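# Refit lane stop bar and insert tote 3 in order

## Task

Fit the loose stop bar back into its brackets on the lane and slot tote 3, together with all of its contents, into its gap between totes 2 and 4; arm1's hand currently alone restrains totes 1 and 2, and arm4's hand keeps totes 4 and 5 out of tote 3's spot. Done when all five totes stand upright on the lane, pushed together squarely against the stop bar in the sequence 1, 2, 3, 4, 5.

## Robot and tools

Setup: four identical Kinova Gen3 arms named arm1, arm2, arm3, arm4. Each has seven joints, a five-fingered right hand and a wrist camera (arm1_cam_wrist through arm4_cam_wrist). Room cameras: cam_end, cam_gap, cam_over, cam_side, cam_wing. At the start arm1's hand is the only thing keeping totes 1 and 2 in place and arm4's hand keeps totes 4 and 5 back; moving either hand away carelessly can let totes slide.

Frame: one shared scene frame, origin on the floor, +z up, metres. Arm feet (base_link): arm1 at (-0.479, +0.349, 0.818), arm2 at (-0.479, -0.349, 0.817), arm3 at (+0.480, +0.350, 0.787), arm4 at (+0.480, -0.352, 0.854). Each foot looks along its own +x; from the quaternions, arm1 and arm3 face roughly -y, arm2 and arm4 roughly +y. Reach is about 1.06 m from the joint 1 axis.

Joints (all absolute targets, radians): joint1_rad -6.283..6.283 (spins arm about its foot, positive clockwise from above, 0 = unfolding along the foot's +x); joint2_rad -2.249..2.249 (shoulder, 0 upright, positive leans forward); joint3_rad -6.283..6.283 (upper-arm twist); joint4_rad -2.579..2.579 (elbow, 0 straight); joint5_rad -6.283..6.283 (forearm twist); joint6_rad -2.099..2.099 (wrist bend, 0 straight); joint7_rad -6.283..6.283 (hand roll, positive counter-clockwise viewed from behind the hand). Done tolerance is ±0.01 rad. With joints 1, 3, 5 at 0 and joint7 at 1.57 and fingers hanging down, the palm faces the arm's right and the thumb sits toward the foot.

Hand values (absolute, unitless): hand_little, hand_ring, hand_middle, hand_index, hand_thumb_bend each -1 (curled) to +1 (straight); hand_thumb_turn +1 beside the palm, -1 opposite the fingers. Tolerance ±0.02. hand_force_limit -1..1 sets closing stop force linearly from ~0 to 10 N (15 N thumb motors); hand_speed -0.96..1 sets finger speed (full speed from +0.48 up). Both start at 0 and -0.8. Use hand_speed at or below -0.94 for gentle grips; faster closes can overshoot the force limit severalfold. A motor only starts when its own target changes by at least 0.002; a settings change alone won't restart it. To grip harder, raise the limit and send a more-closed target; to loosen, send a more-open one. Thumb opposed, the hand wraps objects 0.035-0.065 m thick, handles down to ~0.025 m. Hand point sits 0.045 m ahead of the palm; fingers extend 0.06-0.07 m past it; a wrist bracket on the little-finger side can strike things.

Tool move: keys arm1..arm4 plus cameras. Each arm key is an object with joints (a name-to-value map of absolute targets, any subset) and optional min_time_s (0.1 to 8 s, lower bound on that arm's motion duration). Omitted arms or joints get nothing new but may keep pushing to older targets. All motions start together; one arm's joints arrive together and the path can arc wide. Unknown keys make the call invalid; out-of-range values are refused, and a refusal or a stop cancels the rest of the reply's move, wait and finished_scene calls. An empty move returns full state and all images. cameras: list of names, ["all"], or [] for none.

Tool wait: seconds 0 to 10, plus cameras; commands nothing new.
Tool zoom_image: camera plus region [x0,y0,x1,y1] in pixels (top-left origin, up to 504x504) of that camera's latest image.
Tool show_instructions: shows the reference page. Tool finished_scene: ends the scene for good; the result must stay correct without the arms.

Results: the move line gives per-arm done or its worst status. joint_status words: done, off_target (resting off target, may keep pushing), time_out (holds where it stopped), not_followed (a separation check withheld targets; it may retry later). Arms listed "as last shown" were not commanded. hand_stopped_by lists little, ring, middle, index, thumb_bend, thumb_turn as moving/target/force/stalled/fault. *_load_n are fingertip loads in N, positive when pushed open; a lost grip shows as load near 0. Joint torques, Flange force (with error), and Joint velocities ("within noise" at rest) help detect contact. on_its_own reports uncommanded behaviour.

Hazards: the arms do not yield on contact and can push hard. Never press two robots together or close a hand on another arm's fingers; the separation check can be late and ignores finger contact. Torque limits are 104.5 N m (joints 1-4) and 51.3 N m (5-7); exceeding one, or drifting more than 5 degrees off plan, freezes that arm for 10 s. Long holds or straining toward unreachable poses heat motors (warning at 60 °C, sinking fault at 75 °C); resend targets afterward. Do not drop parts, slam, swing heavy loads fast, or let anything reach the floor or leave the work area. Occasional brief pushes may disturb loose objects.

Each tool is called after ">>>" by a JSON object that holds its "name" and its "arguments", one argument or row to a line.

Reference images:

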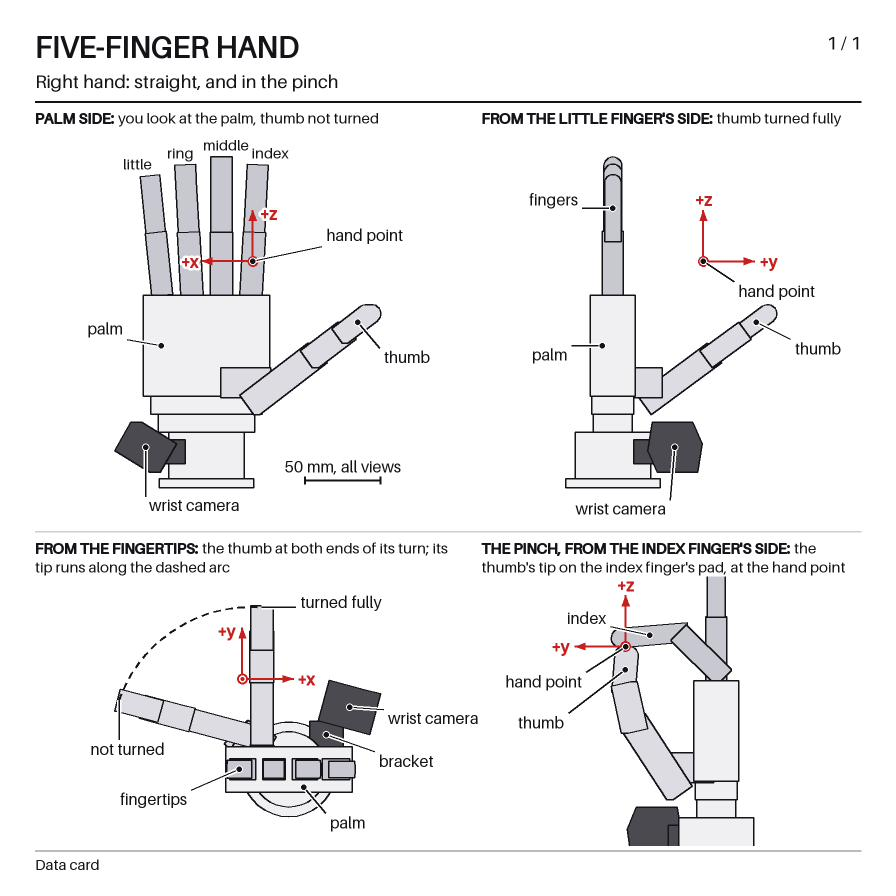

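## Session

>>> {"name": "move", "arguments": {

}}

Scene clock: 0.00 s.
Joint torques (N m): no reading
Motor temperatures (°C): arm1=[32 30 27 30 40 32 40] | arm2=[29 34 26 27 32 36 38] | arm3=[29 29 26 29 37 39 43] | arm4=[31 32 27 28 33 33 44]
Flange force (N): no reading
Joint velocities: within noise
arm1.joint_positions: joint1_rad=-2.106 joint2_rad=-0.709 joint3_rad=-0.542 joint4_rad=-1.610 joint5_rad=+0.449 joint6_rad=-0.947 joint7_rad=-1.199 hand_little=+1.000 hand_ring=+1.000 hand_middle=+1.000 hand_index=+1.000 hand_thumb_turn=+1.000 hand_thumb_bend=+1.000 hand_force_limit=+0.000 hand_speed=-0.800
arm1.joint_status: not commanded
arm1.hand_stopped_by: target,target,target,target,target,target
arm1.little_load_n: 0.0
arm1.ring_load_n: 0.0
arm1.middle_load_n: 0.0
arm1.index_load_n: 0.0
arm1.thumb_bend_load_n: 0.0
arm1.thumb_turn_load_n: 0.0
arm1.hand: x=-0.8668 y=+0.0011 z=+0.9191 quat_wxyz=(-0.001, -0.706, +0.708, +0.001) (m; scene frame)
arm2.joint_positions: joint1_rad=+0.732 joint2_rad=-0.365 joint3_rad=-0.042 joint4_rad=+1.448 joint5_rad=-0.017 joint6_rad=+1.953 joint7_rad=-1.744 hand_little=+1.000 hand_ring=+1.000 hand_middle=+1.000 hand_index=+1.000 hand_thumb_turn=+1.000 hand_thumb_bend=+1.000 hand_force_limit=+0.000 hand_speed=-0.800
arm2.joint_status: not commanded
arm2.hand_stopped_by: target,target,target,target,target,target
arm2.little_load_n: 0.0
arm2.ring_load_n: 0.0
arm2.middle_load_n: 0.0
arm2.index_load_n: 0.0
arm2.thumb_bend_load_n: 0.0
arm2.thumb_turn_load_n: 0.0
arm2.hand: x=-0.3798 y=-0.1719 z=+1.3270 quat_wxyz=(-0.047, +0.347, -0.936, -0.027) (m; scene frame)
arm3.joint_positions: joint1_rad=-0.639 joint2_rad=-0.464 joint3_rad=-0.112 joint4_rad=+1.532 joint5_rad=+0.015 joint6_rad=+1.939 joint7_rad=-2.029 hand_little=+1.000 hand_ring=+1.000 hand_middle=+1.000 hand_index=+1.000 hand_thumb_turn=+1.000 hand_thumb_bend=+1.000 hand_force_limit=+0.000 hand_speed=-0.800
arm3.joint_status: not commanded
arm3.hand_stopped_by: target,target,target,target,target,target
arm3.little_load_n: 0.0
arm3.ring_load_n: 0.0
arm3.middle_load_n: 0.0
arm3.index_load_n: 0.0
arm3.thumb_bend_load_n: 0.0
arm3.thumb_turn_load_n: 0.0
arm3.hand: x=+0.6252 y=+0.2346 z=+1.2855 quat_wxyz=(-0.059, -0.589, -0.804, +0.045) (m; scene frame)
arm4.joint_positions: joint1_rad=+0.012 joint2_rad=+0.642 joint3_rad=+2.089 joint4_rad=-1.891 joint5_rad=+0.676 joint6_rad=-1.014 joint7_rad=+0.266 hand_little=+1.000 hand_ring=+1.000 hand_middle=+1.000 hand_index=+1.000 hand_thumb_turn=+1.000 hand_thumb_bend=+1.000 hand_force_limit=+0.000 hand_speed=-0.800
arm4.joint_status: not commanded
arm4.hand_stopped_by: target,target,target,target,target,target
arm4.little_load_n: 0.0
arm4.ring_load_n: 0.0
arm4.middle_load_n: 0.0
arm4.index_load_n: 0.0
arm4.thumb_bend_load_n: 0.0
arm4.thumb_turn_load_n: 0.0
arm4.hand: x=+0.1852 y=-0.0026 z=+0.9913 quat_wxyz=(+0.001, -0.707, +0.707, +0.000) (m; scene frame)
pictures: arm1_cam_wrist, arm2_cam_wrist, arm3_cam_wrist, arm4_cam_wrist, cam_end, cam_gap, cam_over, cam_side, cam_wing

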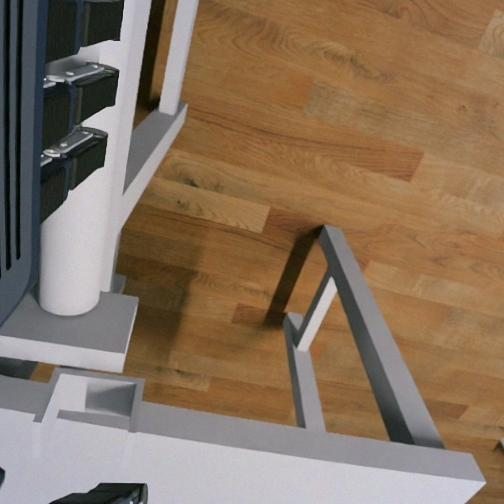

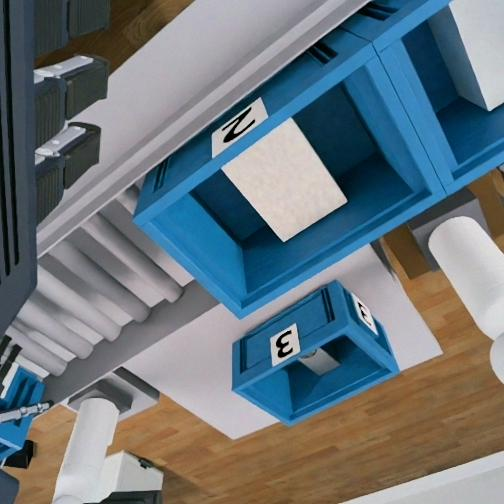

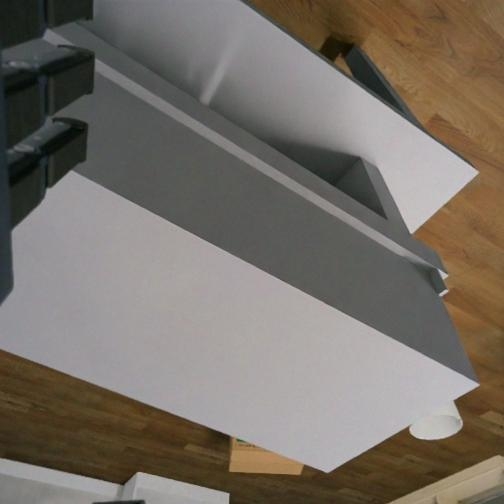

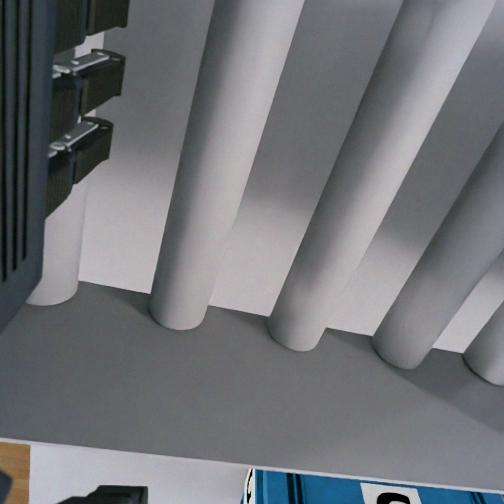

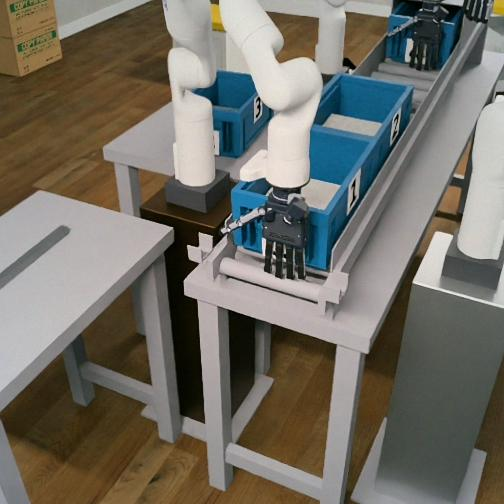

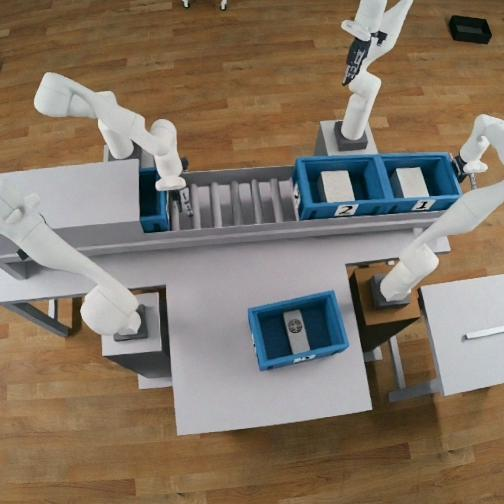

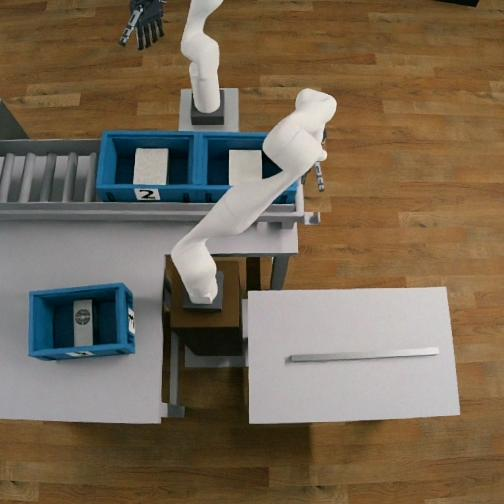

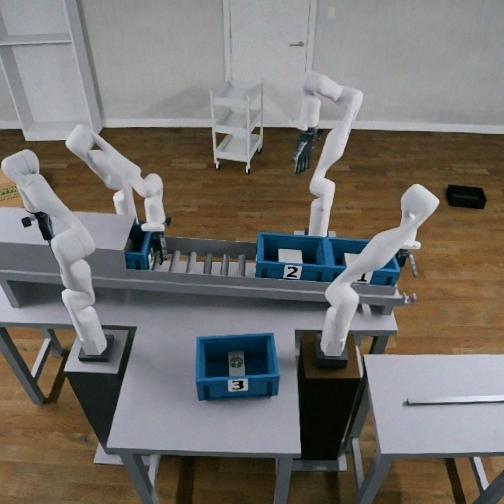

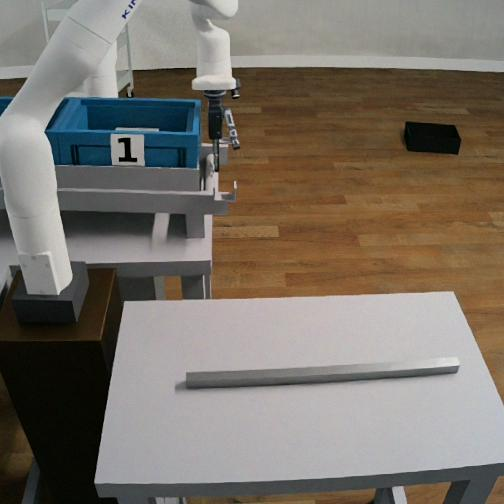

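>>> {"name": "zoom_image", "arguments": {
  "camera": "cam_gap",
  "region": [130, 130, 382, 382]
}}

>>> {"name": "zoom_image", "arguments": {
  "camera": "cam_over",
  "region": [230, 90, 480, 420]
}}

>>> {"name": "zoom_image", "arguments": {
  "camera": "cam_end",
  "region": [150, 150, 400, 350]
}}

>>> {"name": "zoom_image", "arguments": {
  "camera": "cam_side",
  "region": [100, 200, 430, 420]
}}

>>> {"name": "zoom_image", "arguments": {
  "camera": "cam_wing",
  "region": [30, 70, 260, 300]
}}

>>> {"name": "zoom_image", "arguments": {
  "camera": "arm2_cam_wrist",
  "region": [130, 50, 504, 450]
}}

Scaled by 2.000.

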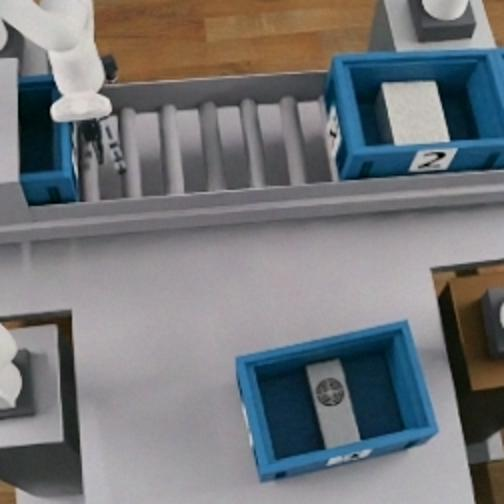

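Scaled by 1.527.

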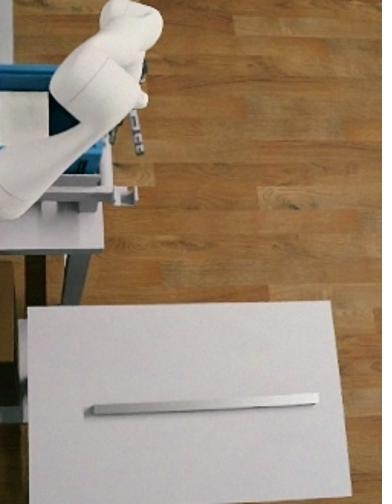

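Scaled by 2.016.

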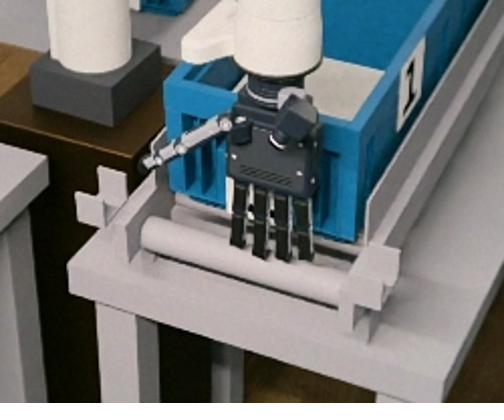

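Scaled by 1.527.

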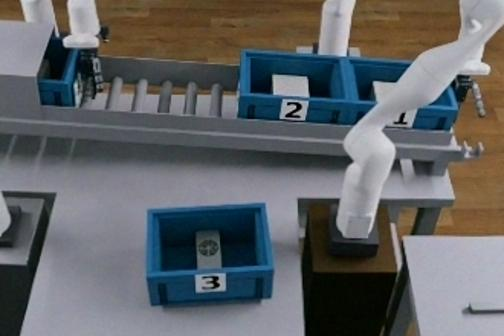

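Scaled by 2.191.

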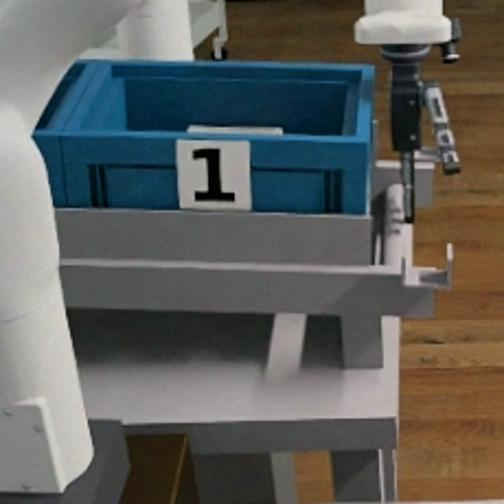

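Scaled by 1.260.

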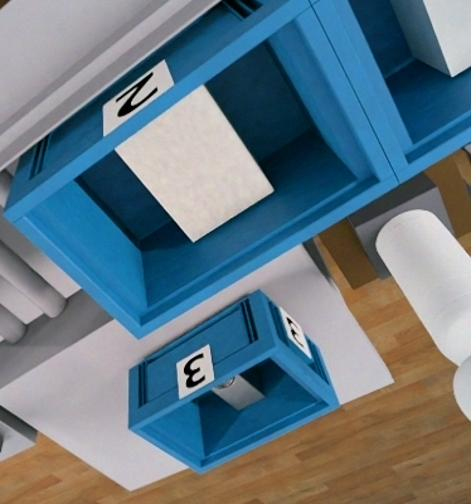

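>>> {"name": "move", "arguments": {
  "arm2": {"joints": {"joint1_rad": 0.024, "joint2_rad": 0.122, "joint3_rad": 0, "joint4_rad": 1.767, "joint5_rad": 0, "joint6_rad": 1.253, "joint7_rad": -1.544, "hand_thumb_turn": -1}, "min_time_s": 4},
  "cameras": ["arm2_cam_wrist", "cam_over", "cam_side"]
}}

Scene clock: 194.77 s.
Joint torques (N m): arm1=[-2.39 18.09 -3.85 4.29 -0.52 -0.29 0.23] | arm2=[0.17 -10.15 -0.65 -8.26 -0.23 0.15 0.18] | arm3=[1 2.25 0.01 -6.18 0.08 -0.72 -0.1] | arm4=[-0.82 -14.38 -2.6 5.04 -0.36 -0.45 0.03]
Motor temperatures (°C): arm1=[32 32 28 29 40 32 40] | arm2=[29 33 26 28 32 36 38] | arm3=[29 29 26 30 37 39 43] | arm4=[31 34 27 28 32 33 44]
Flange force (N): arm1=[1.8 6.6 1.1] | arm2=[1.1 0.1 2.0] | arm3=[0.8 -2.3 -4.5] | arm4=[-1.9 -1.6 -0.1]
move: arm2 done
Joint velocities: within noise
arm1, arm3, arm4: as last shown
arm2.joint_positions: joint1_rad=+0.024 joint2_rad=+0.122 joint3_rad=+0.000 joint4_rad=+1.767 joint5_rad=+0.000 joint6_rad=+1.253 joint7_rad=-1.544 hand_little=+1.000 hand_ring=+1.000 hand_middle=+1.000 hand_index=+1.000 hand_thumb_turn=-1.000 hand_thumb_bend=+1.000 hand_force_limit=+0.000 hand_speed=-0.800
arm2.joint_status: all done
arm2.hand_stopped_by: target,target,target,target,target,target
arm2.little_load_n: 0.0
arm2.ring_load_n: 0.0
arm2.middle_load_n: 0.0
arm2.index_load_n: 0.0
arm2.thumb_bend_load_n: 0.0
arm2.thumb_turn_load_n: 0.0
arm2.hand: x=-0.5051 y=+0.0297 z=+1.0999 quat_wxyz=(-0.002, +0.707, -0.707, +0.000) (m; scene frame)
pictures: arm2_cam_wrist, cam_over, cam_side

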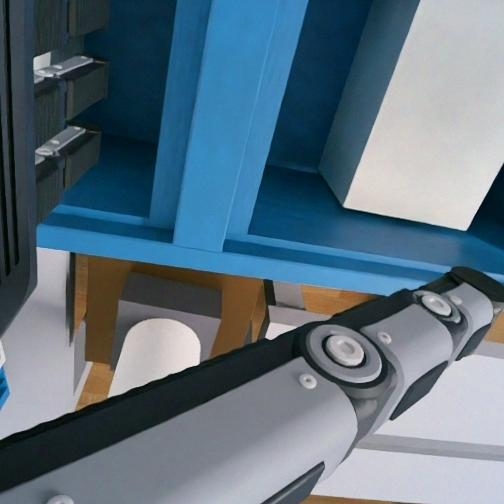

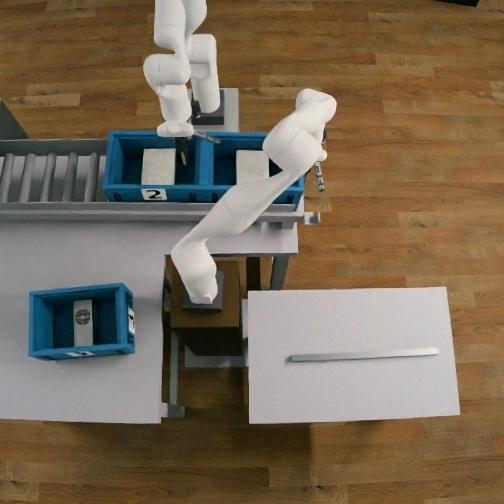

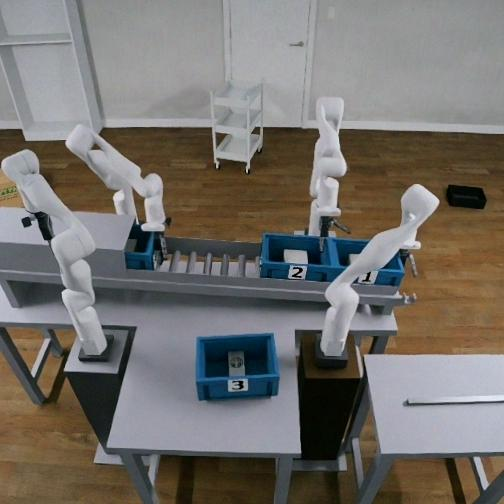

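>>> {"name": "zoom_image", "arguments": {
  "camera": "arm2_cam_wrist",
  "region": [40, 0, 340, 300]
}}

>>> {"name": "zoom_image", "arguments": {
  "camera": "cam_over",
  "region": [80, 100, 340, 300]
}}

Scaled by 1.680.

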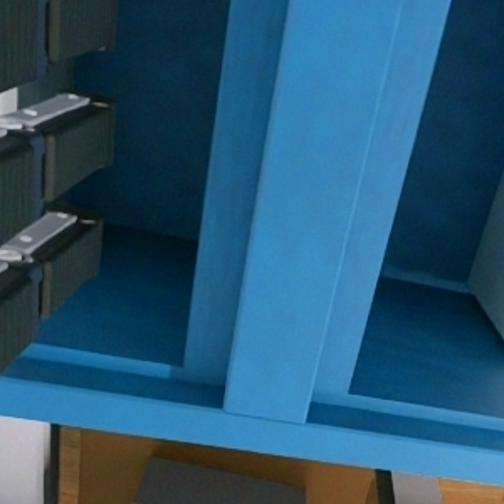

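Scaled by 1.938.

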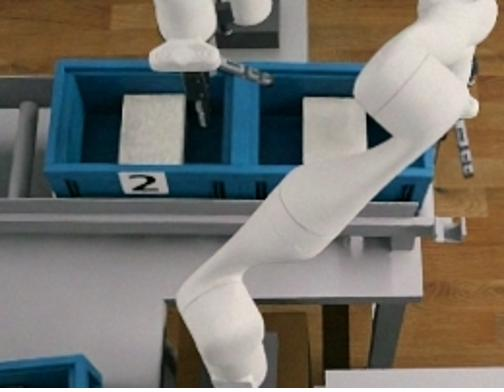

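>>> {"name": "move", "arguments": {
  "cameras": ["arm2_cam_wrist", "cam_gap", "cam_over", "cam_end", "cam_wing"]
}}

>>> {"name": "zoom_image", "arguments": {
  "camera": "cam_gap",
  "region": [280, 140, 400, 230]
}}

>>> {"name": "zoom_image", "arguments": {
  "camera": "cam_gap",
  "region": [240, 280, 360, 380]
}}

>>> {"name": "zoom_image", "arguments": {
  "camera": "cam_end",
  "region": [280, 60, 430, 180]
}}

Scene clock: 227.30 s.
Joint torques (N m): arm1=[-2.32 18.07 -3.85 4.31 -0.56 -0.31 0.29] | arm2=[0.2 -10.13 -0.74 -8.32 -0.24 0.13 0.17] | arm3=[1.05 2.17 0.14 -6.08 0.1 -0.75 -0.12] | arm4=[-0.84 -14.34 -2.57 5.15 -0.33 -0.49 0.03]
Motor temperatures (°C): arm1=[32 32 28 29 40 32 40] | arm2=[29 34 26 28 32 36 38] | arm3=[29 29 26 30 37 39 43] | arm4=[31 34 27 28 32 33 44]
Flange force (N): arm1=[1.9 6.3 1.3] | arm2=[1.3 0.1 2.0] | arm3=[0.7 -1.9 -5.1] | arm4=[-1.4 -1.9 0.0]
Joint velocities: within noise
arm1.joint_positions: joint1_rad=-2.106 joint2_rad=-0.709 joint3_rad=-0.542 joint4_rad=-1.610 joint5_rad=+0.449 joint6_rad=-0.947 joint7_rad=-1.199 hand_little=+1.000 hand_ring=+1.000 hand_middle=+1.000 hand_index=+1.000 hand_thumb_turn=+1.000 hand_thumb_bend=+1.000 hand_force_limit=+0.000 hand_speed=-0.800
arm1.joint_status: not commanded
arm1.hand_stopped_by: target,target,target,target,target,target
arm1.little_load_n: 0.0
arm1.ring_load_n: 0.0
arm1.middle_load_n: 0.0
arm1.index_load_n: 0.0
arm1.thumb_bend_load_n: 0.0
arm1.thumb_turn_load_n: 0.0
arm1.hand: x=-0.8668 y=+0.0011 z=+0.9191 quat_wxyz=(-0.001, -0.706, +0.708, +0.001) (m; scene frame)
arm2.joint_positions: joint1_rad=+0.024 joint2_rad=+0.122 joint3_rad=+0.000 joint4_rad=+1.767 joint5_rad=+0.000 joint6_rad=+1.253 joint7_rad=-1.544 hand_little=+1.000 hand_ring=+1.000 hand_middle=+1.000 hand_index=+1.000 hand_thumb_turn=-1.000 hand_thumb_bend=+1.000 hand_force_limit=+0.000 hand_speed=-0.800
arm2.joint_status: all done
arm2.hand_stopped_by: target,target,target,target,target,target
arm2.little_load_n: 0.0
arm2.ring_load_n: 0.0
arm2.middle_load_n: 0.0
arm2.index_load_n: -0.5
arm2.thumb_bend_load_n: 0.0
arm2.thumb_turn_load_n: 0.0
arm2.hand: x=-0.5051 y=+0.0297 z=+1.0999 quat_wxyz=(-0.002, +0.707, -0.707, +0.000) (m; scene frame)
arm3.joint_positions: joint1_rad=-0.639 joint2_rad=-0.464 joint3_rad=-0.112 joint4_rad=+1.532 joint5_rad=+0.015 joint6_rad=+1.939 joint7_rad=-2.029 hand_little=+1.000 hand_ring=+1.000 hand_middle=+1.000 hand_index=+1.000 hand_thumb_turn=+1.000 hand_thumb_bend=+1.000 hand_force_limit=+0.000 hand_speed=-0.800
arm3.joint_status: not commanded
arm3.hand_stopped_by: target,target,target,target,target,target
arm3.little_load_n: 0.0
arm3.ring_load_n: 0.0
arm3.middle_load_n: 0.0
arm3.index_load_n: 0.0
arm3.thumb_bend_load_n: 0.0
arm3.thumb_turn_load_n: 0.0
arm3.hand: x=+0.6252 y=+0.2346 z=+1.2855 quat_wxyz=(-0.059, -0.589, -0.804, +0.045) (m; scene frame)
arm4.joint_positions: joint1_rad=+0.012 joint2_rad=+0.642 joint3_rad=+2.089 joint4_rad=-1.891 joint5_rad=+0.676 joint6_rad=-1.014 joint7_rad=+0.266 hand_little=+1.000 hand_ring=+1.000 hand_middle=+1.000 hand_index=+1.000 hand_thumb_turn=+1.000 hand_thumb_bend=+1.000 hand_force_limit=+0.000 hand_speed=-0.800
arm4.joint_status: not commanded
arm4.hand_stopped_by: target,target,target,target,target,target
arm4.little_load_n: 0.0
arm4.ring_load_n: 0.0
arm4.middle_load_n: 0.0
arm4.index_load_n: 0.0
arm4.thumb_bend_load_n: 0.0
arm4.thumb_turn_load_n: 0.0
arm4.hand: x=+0.1852 y=-0.0026 z=+0.9913 quat_wxyz=(+0.001, -0.707, +0.707, +0.000) (m; scene frame)
pictures: arm2_cam_wrist, cam_end, cam_gap, cam_over, cam_wing

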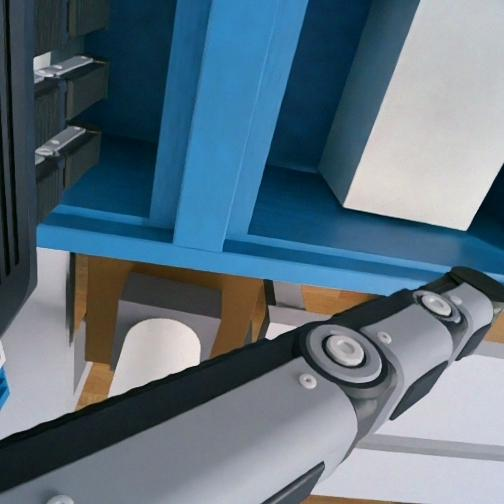

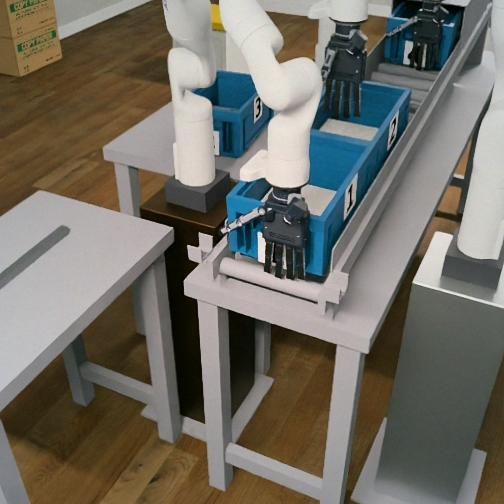

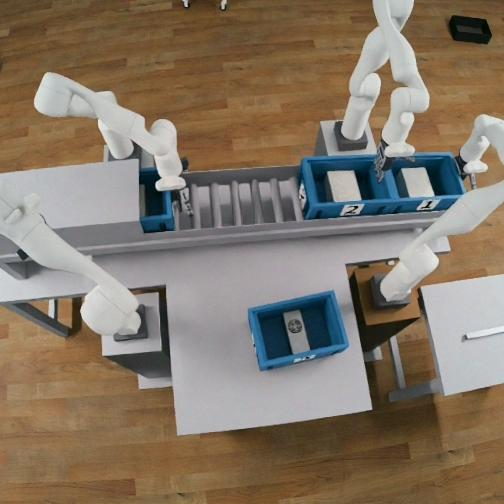

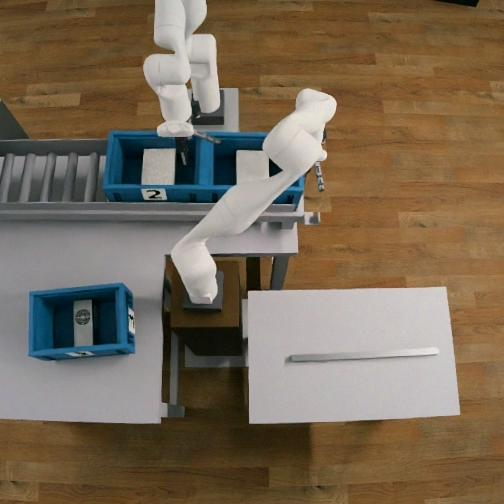

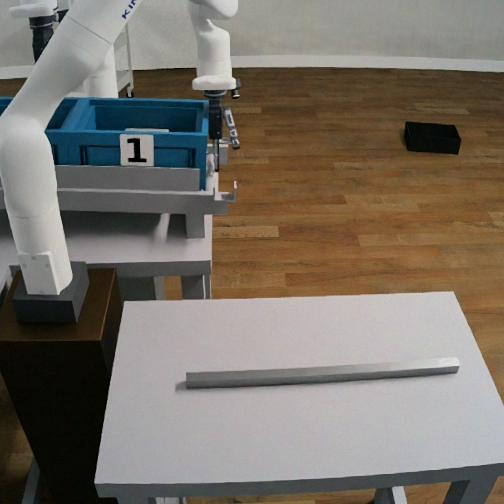

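Scaled by 4.200.

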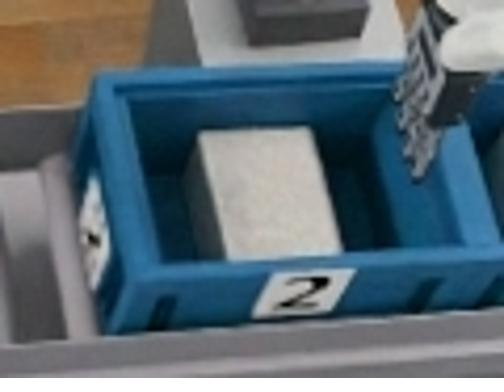

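Scaled by 4.200.

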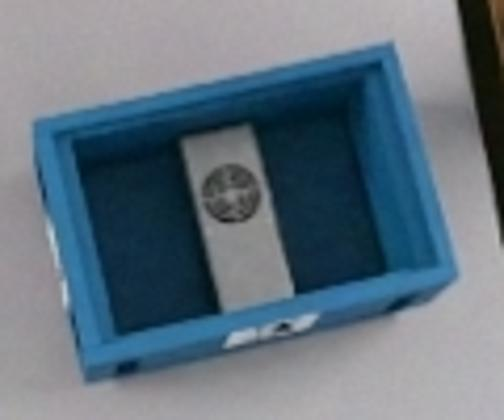

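Scaled by 3.360.

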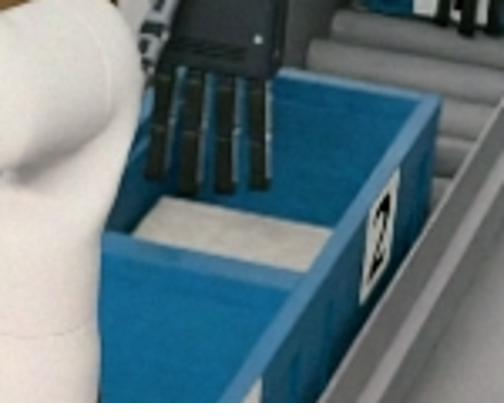

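>>> {"name": "move", "arguments": {
  "arm2": {"joints": {"joint1_rad": -0.2232, "joint2_rad": 0.1638, "joint4_rad": 1.8537, "joint6_rad": 1.1241, "joint7_rad": -1.791}, "min_time_s": 2}
}}

>>> {"name": "move", "arguments": {
  "arm2": {"joints": {"joint2_rad": 0.2837, "joint4_rad": 2.0168, "joint6_rad": 0.8411}, "min_time_s": 2},
  "cameras": ["arm2_cam_wrist", "cam_over", "cam_end"]
}}

>>> {"name": "zoom_image", "arguments": {
  "camera": "cam_over",
  "region": [90, 100, 290, 220]
}}

Scene clock: 246.27 s.
Joint torques (N m): arm1=[-3.6 18.06 -4.52 4.03 -1.04 -0.31 0.11] | arm2=[0.19 -10.55 -0.65 -7.95 -0.23 0.11 0.16] | arm3=[1.01 2.15 0.01 -6.18 0.16 -0.72 -0.08] | arm4=[-0.86 -14.36 -2.57 5.15 -0.3 -0.48 0.06]
Motor temperatures (°C): arm1=[32 32 28 29 40 32 40] | arm2=[29 34 26 28 32 36 38] | arm3=[29 29 26 30 37 39 43] | arm4=[31 34 27 28 32 33 44]
Flange force (N): arm1=[0.2 8.7 1.3] | arm2=[1.4 -0.2 1.9] | arm3=[0.7 -2.1 -4.6] | arm4=[-1.4 -2.0 -0.1]
move: arm2 done
TORQUE WARNING: arm2's joint5_rad reached its warning level (29.4 N m). A warning alone does not stop the arm.
Joint velocities: within noise
arm1, arm3, arm4: as last shown
arm1.hand: x=-0.8669 y=+0.0011 z=+0.9191 quat_wxyz=(-0.001, -0.706, +0.708, +0.002) (m; scene frame)
arm2.joint_positions: joint1_rad=-0.223 joint2_rad=+0.164 joint3_rad=+0.000 joint4_rad=+1.854 joint5_rad=+0.000 joint6_rad=+1.124 joint7_rad=-1.791 hand_little=+1.000 hand_ring=+1.000 hand_middle=+1.000 hand_index=+1.000 hand_thumb_turn=-1.000 hand_thumb_bend=+1.000 hand_force_limit=+0.000 hand_speed=-0.800
arm2.joint_status: all done
arm2.hand_stopped_by: target,target,target,target,target,target
arm2.little_load_n: 0.0
arm2.ring_load_n: 0.0
arm2.middle_load_n: 0.0
arm2.index_load_n: 0.0
arm2.thumb_bend_load_n: 0.0
arm2.thumb_turn_load_n: 0.0
arm2.hand: x=-0.5920 y=+0.0300 z=+1.0597 quat_wxyz=(-0.002, +0.707, -0.707, +0.000) (m; scene frame)
pictures: none

Scene clock: 248.60 s.
Joint torques (N m): arm1=[-2.42 18.22 -3.8 4.52 -0.55 -0.32 0.2] | arm2=[0.2 -11.5 -0.58 -6.63 -0.21 0.12 0.17] | arm3=[1.05 2.1 0.1 -6.12 0.1 -0.72 -0.08] | arm4=[-0.84 -14.32 -2.59 5.1 -0.34 -0.51 0.03]
Motor temperatures (°C): arm1=[32 32 28 29 40 32 40] | arm2=[29 34 26 28 32 36 38] | arm3=[29 29 26 30 37 39 43] | arm4=[31 34 27 28 32 33 44]
Flange force (N): arm1=[1.1 6.2 1.5] | arm2=[1.6 0.3 1.6] | arm3=[0.6 -1.8 -4.9] | arm4=[-1.5 -1.9 0.0]
move: arm2 done
Joint velocities: within noise
arm1, arm3, arm4: as last shown
arm1.thumb_turn_load_n: -0.5
arm1.hand: x=-0.8668 y=+0.0011 z=+0.9191 quat_wxyz=(-0.001, -0.706, +0.708, +0.001) (m; scene frame)
arm2.joint_positions: joint1_rad=-0.223 joint2_rad=+0.284 joint3_rad=+0.000 joint4_rad=+2.017 joint5_rad=+0.000 joint6_rad=+0.841 joint7_rad=-1.791 hand_little=+1.000 hand_ring=+1.000 hand_middle=+1.000 hand_index=+1.000 hand_thumb_turn=-1.000 hand_thumb_bend=+1.000 hand_force_limit=+0.000 hand_speed=-0.800
arm2.joint_status: all done
arm2.hand_stopped_by: target,target,target,target,target,target
arm2.little_load_n: 0.0
arm2.ring_load_n: 0.0
arm2.middle_load_n: 0.0
arm2.index_load_n: 0.0
arm2.thumb_bend_load_n: -0.5
arm2.thumb_turn_load_n: 0.5
arm2.hand: x=-0.5917 y=+0.0302 z=+0.9748 quat_wxyz=(-0.002, +0.707, -0.707, +0.000) (m; scene frame)
arm4.thumb_bend_load_n: -0.5
pictures: arm2_cam_wrist, cam_end, cam_over

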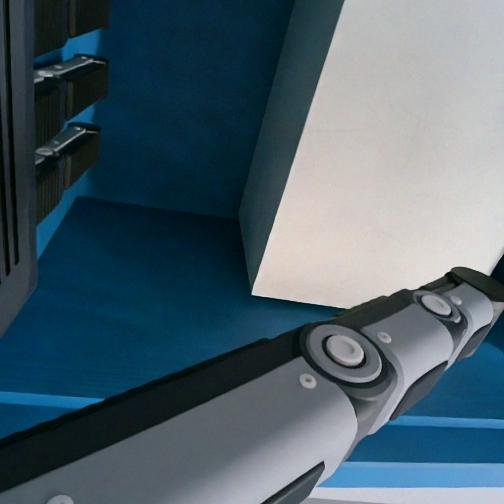

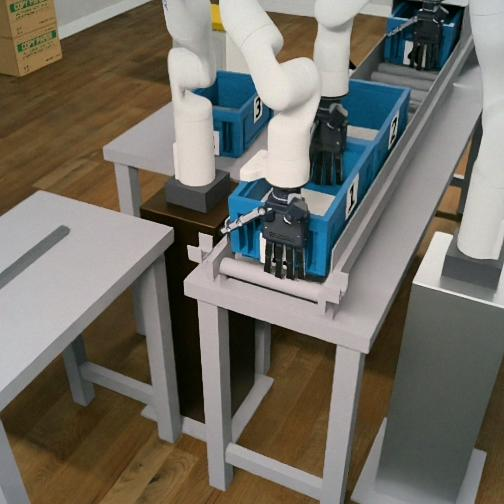

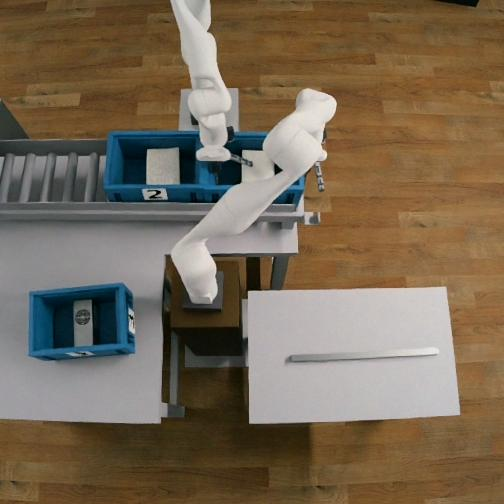

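Scaled by 2.520.

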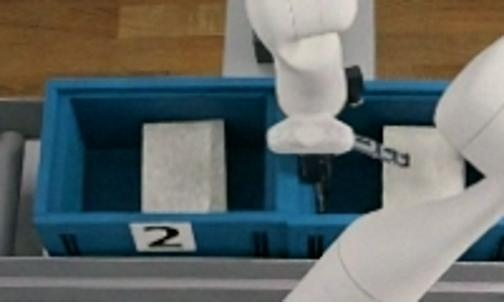

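>>> {"name": "move", "arguments": {
  "arm2": {"joints": {"joint1_rad": -0.2037, "joint2_rad": 0.2820, "joint4_rad": 2.0196, "joint6_rad": 0.840, "joint7_rad": -1.7715}, "min_time_s": 1.5}
}}

>>> {"name": "move", "arguments": {
  "arm2": {"joints": {"joint1_rad": -0.1954, "joint2_rad": 0.2813, "joint4_rad": 2.0208, "joint6_rad": 0.8395, "joint7_rad": -1.763}, "min_time_s": 1.5},
  "cameras": ["arm2_cam_wrist"]
}}

Scene clock: 259.30 s.
Joint torques (N m): arm1=[-1.71 18.37 -3.24 4.74 -0.13 -0.23 0.25] | arm2=[0.83 -11.36 0.03 -6.39 0.14 0.27 0.11] | arm3=[1.03 2.13 0.23 -6.13 0.11 -0.76 -0.11] | arm4=[-0.83 -14.39 -2.66 5.15 -0.31 -0.5 0.07]
Motor temperatures (°C): arm1=[32 32 28 29 40 32 40] | arm2=[29 34 26 28 32 36 38] | arm3=[29 29 26 30 37 39 43] | arm4=[31 34 27 28 32 33 44]
Flange force (N): arm1=[2.2 5.1 1.3] | arm2=[1.5 1.9 1.5] | arm3=[0.8 -1.6 -4.9] | arm4=[-1.4 -1.7 0.2]
move: arm2 done
Joint velocities: within noise
arm1, arm3, arm4: as last shown
arm1.ring_load_n: 0.5
arm1.thumb_turn_load_n: 0.0
arm1.hand: x=-0.8667 y=+0.0011 z=+0.9191 quat_wxyz=(-0.001, -0.706, +0.708, +0.001) (m; scene frame)
arm2.joint_positions: joint1_rad=-0.204 joint2_rad=+0.282 joint3_rad=+0.000 joint4_rad=+2.020 joint5_rad=+0.000 joint6_rad=+0.840 joint7_rad=-1.772 hand_little=+1.000 hand_ring=+1.000 hand_middle=+1.000 hand_index=+1.000 hand_thumb_turn=-1.000 hand_thumb_bend=+1.000 hand_force_limit=+0.000 hand_speed=-0.800
arm2.joint_status: all done
arm2.hand_stopped_by: target,target,target,target,target,target
arm2.little_load_n: 0.0
arm2.ring_load_n: 0.0
arm2.middle_load_n: 0.0
arm2.index_load_n: 0.0
arm2.thumb_bend_load_n: 0.0
arm2.thumb_turn_load_n: 0.0
arm2.hand: x=-0.5848 y=+0.0302 z=+0.9748 quat_wxyz=(-0.002, +0.707, -0.707, +0.000) (m; scene frame)
arm3.thumb_bend_load_n: -0.5
arm4.thumb_bend_load_n: 0.0
pictures: none

Scene clock: 261.10 s.
Joint torques (N m): arm1=[-1.67 18.44 -3.29 4.7 -0.15 -0.24 0.24] | arm2=[0.86 -11.3 0.11 -6.34 0.1 0.29 0.05] | arm3=[0.99 2.3 0.17 -6.15 0.12 -0.75 -0.06] | arm4=[-0.88 -14.39 -2.58 5.09 -0.32 -0.49 0.05]
Motor temperatures (°C): arm1=[32 32 28 29 40 32 40] | arm2=[29 34 26 28 32 36 38] | arm3=[29 29 26 30 37 39 43] | arm4=[31 34 27 28 32 33 44]
Flange force (N): arm1=[2.4 5.2 1.4] | arm2=[1.5 1.9 1.4] | arm3=[1.2 -1.7 -4.7] | arm4=[-1.6 -1.9 -0.1]
move: arm2 done
Joint velocities: within noise
arm1, arm3, arm4: as last shown
arm1.ring_load_n: 0.0
arm1.hand: x=-0.8668 y=+0.0011 z=+0.9191 quat_wxyz=(-0.001, -0.706, +0.708, +0.001) (m; scene frame)
arm2.joint_positions: joint1_rad=-0.195 joint2_rad=+0.281 joint3_rad=+0.000 joint4_rad=+2.021 joint5_rad=+0.000 joint6_rad=+0.839 joint7_rad=-1.763 hand_little=+1.000 hand_ring=+1.000 hand_middle=+1.000 hand_index=+1.000 hand_thumb_turn=-1.000 hand_thumb_bend=+1.000 hand_force_limit=+0.000 hand_speed=-0.800
arm2.joint_status: all done
arm2.hand_stopped_by: target,target,target,target,target,target
arm2.little_load_n: 0.0
arm2.ring_load_n: 0.0
arm2.middle_load_n: 0.0
arm2.index_load_n: 0.0
arm2.thumb_bend_load_n: 0.0
arm2.thumb_turn_load_n: 0.0
arm2.hand: x=-0.5818 y=+0.0302 z=+0.9747 quat_wxyz=(-0.002, +0.707, -0.707, +0.000) (m; scene frame)
arm3.thumb_bend_load_n: 0.0
arm4.thumb_bend_load_n: -0.5
pictures: arm2_cam_wrist

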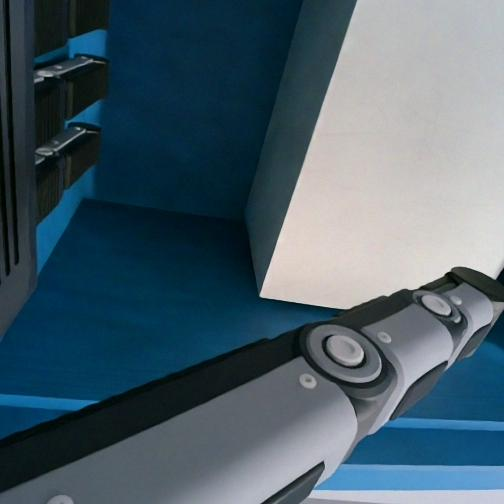

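>>> {"name": "move", "arguments": {
  "arm1": {"joints": {"joint2_rad": -0.66}, "min_time_s": 2},
  "cameras": ["cam_wing", "arm2_cam_wrist"]
}}

Scene clock: 289.80 s.
Joint torques (N m): arm1=[-1.76 18.08 -3.13 5.07 -0.18 -0.19 0.31] | arm2=[0.85 -11.31 0.09 -6.43 0.13 0.29 0.13] | arm3=[1 2.09 0.11 -6.14 0.11 -0.73 -0.1] | arm4=[-0.87 -14.38 -2.61 5.13 -0.32 -0.48 0.04]
Motor temperatures (°C): arm1=[32 32 28 29 40 32 40] | arm2=[29 34 26 27 32 36 38] | arm3=[29 29 26 30 37 39 43] | arm4=[31 34 27 28 32 33 44]
Flange force (N): arm1=[2.3 5.1 1.7] | arm2=[1.8 2.1 1.6] | arm3=[0.6 -1.8 -4.9] | arm4=[-1.5 -1.9 0.0]
move: arm1 done
Joint velocities: within noise
arm1.joint_positions: joint1_rad=-2.106 joint2_rad=-0.660 joint3_rad=-0.542 joint4_rad=-1.610 joint5_rad=+0.449 joint6_rad=-0.947 joint7_rad=-1.199 hand_little=+1.000 hand_ring=+1.000 hand_middle=+1.000 hand_index=+1.000 hand_thumb_turn=+1.000 hand_thumb_bend=+1.000 hand_force_limit=+0.000 hand_speed=-0.800
arm1.joint_status: all done
arm1.hand_stopped_by: target,target,target,target,target,target
arm1.little_load_n: 0.0
arm1.ring_load_n: 0.0
arm1.middle_load_n: 0.0
arm1.index_load_n: 0.0
arm1.thumb_bend_load_n: 0.0
arm1.thumb_turn_load_n: 0.0
arm1.hand: x=-0.8744 y=-0.0026 z=+0.9443 quat_wxyz=(-0.024, -0.706, +0.708, +0.009) (m; scene frame)
arm2, arm3, arm4: as last shown
arm3.thumb_bend_load_n: -0.5
arm4.thumb_bend_load_n: 0.0
pictures: arm2_cam_wrist, cam_wing

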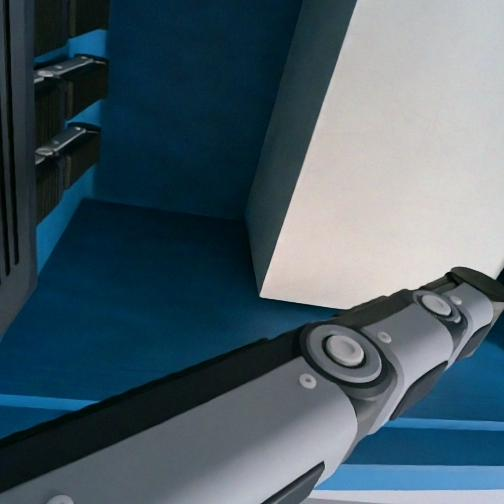

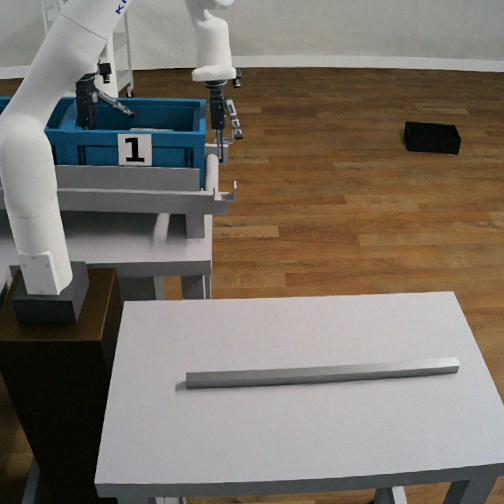

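>>> {"name": "move", "arguments": {
  "arm1": {"joints": {"joint2_rad": -0.42}, "min_time_s": 3},
  "cameras": ["cam_wing", "arm1_cam_wrist", "cam_end", "cam_over"]
}}

>>> {"name": "zoom_image", "arguments": {
  "camera": "cam_wing",
  "region": [170, 340, 330, 410]
}}

>>> {"name": "zoom_image", "arguments": {
  "camera": "cam_wing",
  "region": [160, 100, 260, 230]
}}

>>> {"name": "zoom_image", "arguments": {
  "camera": "cam_end",
  "region": [180, 190, 370, 330]
}}

>>> {"name": "zoom_image", "arguments": {
  "camera": "cam_over",
  "region": [280, 330, 450, 380]
}}

Scene clock: 298.13 s.
Joint torques (N m): arm1=[-1.78 15.63 -2.23 6.65 0.19 0.32 0.32] | arm2=[0.88 -11.31 0.06 -6.36 0.12 0.29 0.1] | arm3=[1.05 2.13 0.11 -6.15 0.04 -0.7 -0.09] | arm4=[-0.91 -14.34 -2.64 5.14 -0.36 -0.46 0.02]
Motor temperatures (°C): arm1=[32 32 28 29 40 32 40] | arm2=[29 34 26 27 32 36 38] | arm3=[29 29 26 30 37 39 43] | arm4=[31 34 27 28 32 33 44]
Flange force (N): arm1=[2.1 5.0 1.5] | arm2=[1.6 2.1 1.5] | arm3=[0.6 -2.0 -4.7] | arm4=[-1.6 -2.1 0.0]
move: arm1 done
Joint velocities: within noise
arm1.joint_positions: joint1_rad=-2.106 joint2_rad=-0.420 joint3_rad=-0.542 joint4_rad=-1.610 joint5_rad=+0.449 joint6_rad=-0.947 joint7_rad=-1.199 hand_little=+1.000 hand_ring=+1.000 hand_middle=+1.000 hand_index=+1.000 hand_thumb_turn=+1.000 hand_thumb_bend=+1.000 hand_force_limit=+0.000 hand_speed=-0.800
arm1.joint_status: all done
arm1.hand_stopped_by: target,target,target,target,target,target
arm1.little_load_n: 0.0
arm1.ring_load_n: 0.0
arm1.middle_load_n: 0.0
arm1.index_load_n: 0.0
arm1.thumb_bend_load_n: 0.0
arm1.thumb_turn_load_n: 0.0
arm1.hand: x=-0.8957 y=-0.0122 z=+1.0708 quat_wxyz=(-0.139, -0.697, +0.702, +0.043) (m; scene frame)
arm2, arm3, arm4: as last shown
arm2.ring_load_n: 0.5
arm2.thumb_turn_load_n: 0.5
arm3.thumb_bend_load_n: 0.0
pictures: arm1_cam_wrist, cam_end, cam_over, cam_wing

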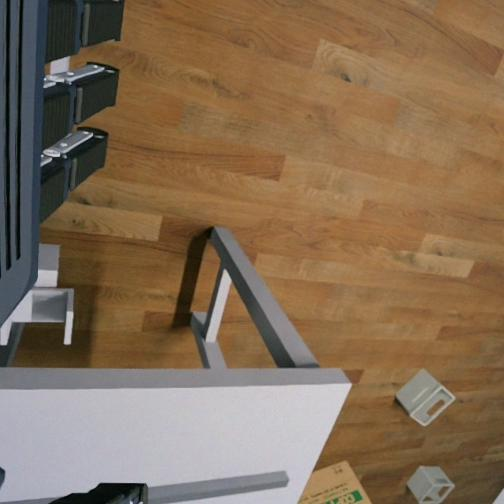

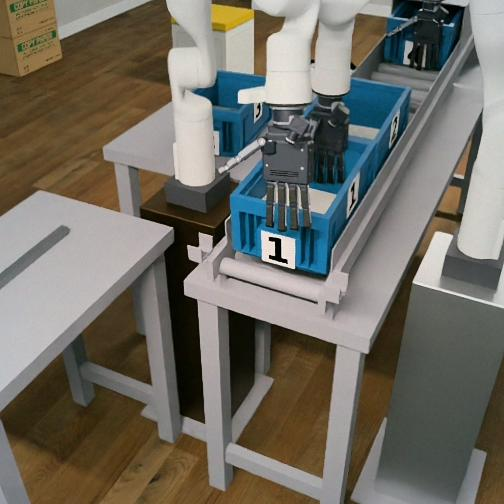

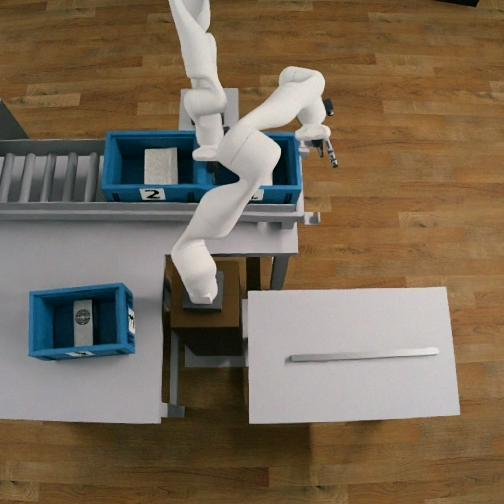

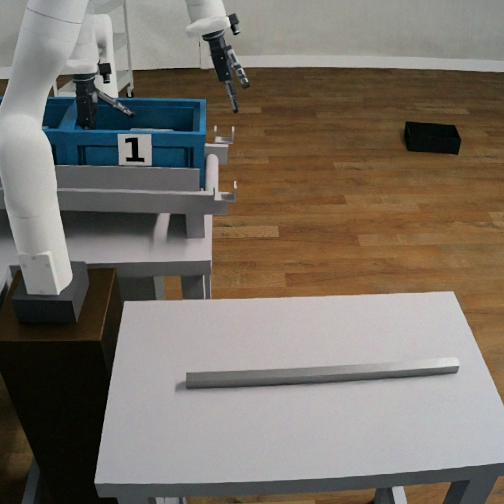

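Scaled by 3.150.

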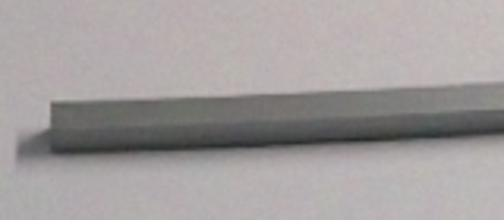

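Scaled by 3.877.

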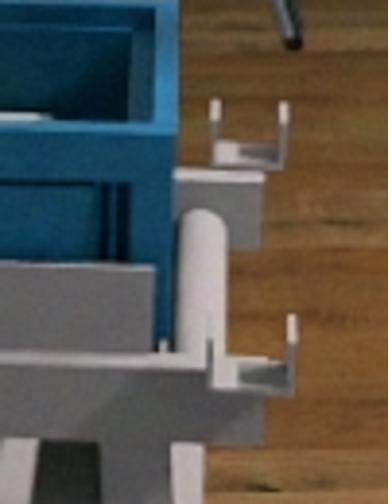

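Scaled by 2.653.

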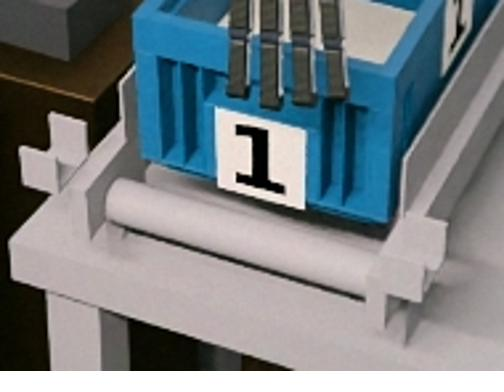

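Scaled by 2.965.

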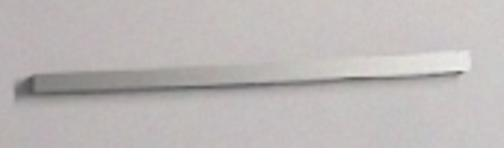

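>>> {"name": "zoom_image", "arguments": {
  "camera": "arm1_cam_wrist",
  "region": [0, 230, 120, 370]
}}

Scaled by 3.600.

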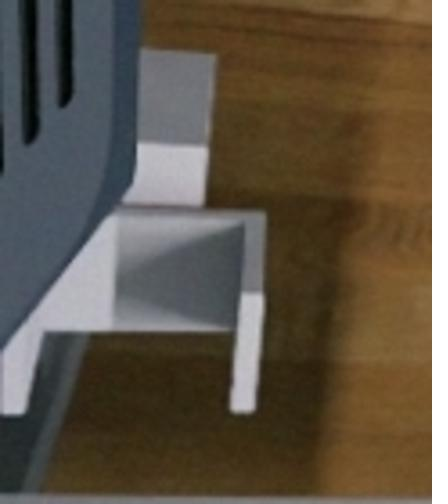

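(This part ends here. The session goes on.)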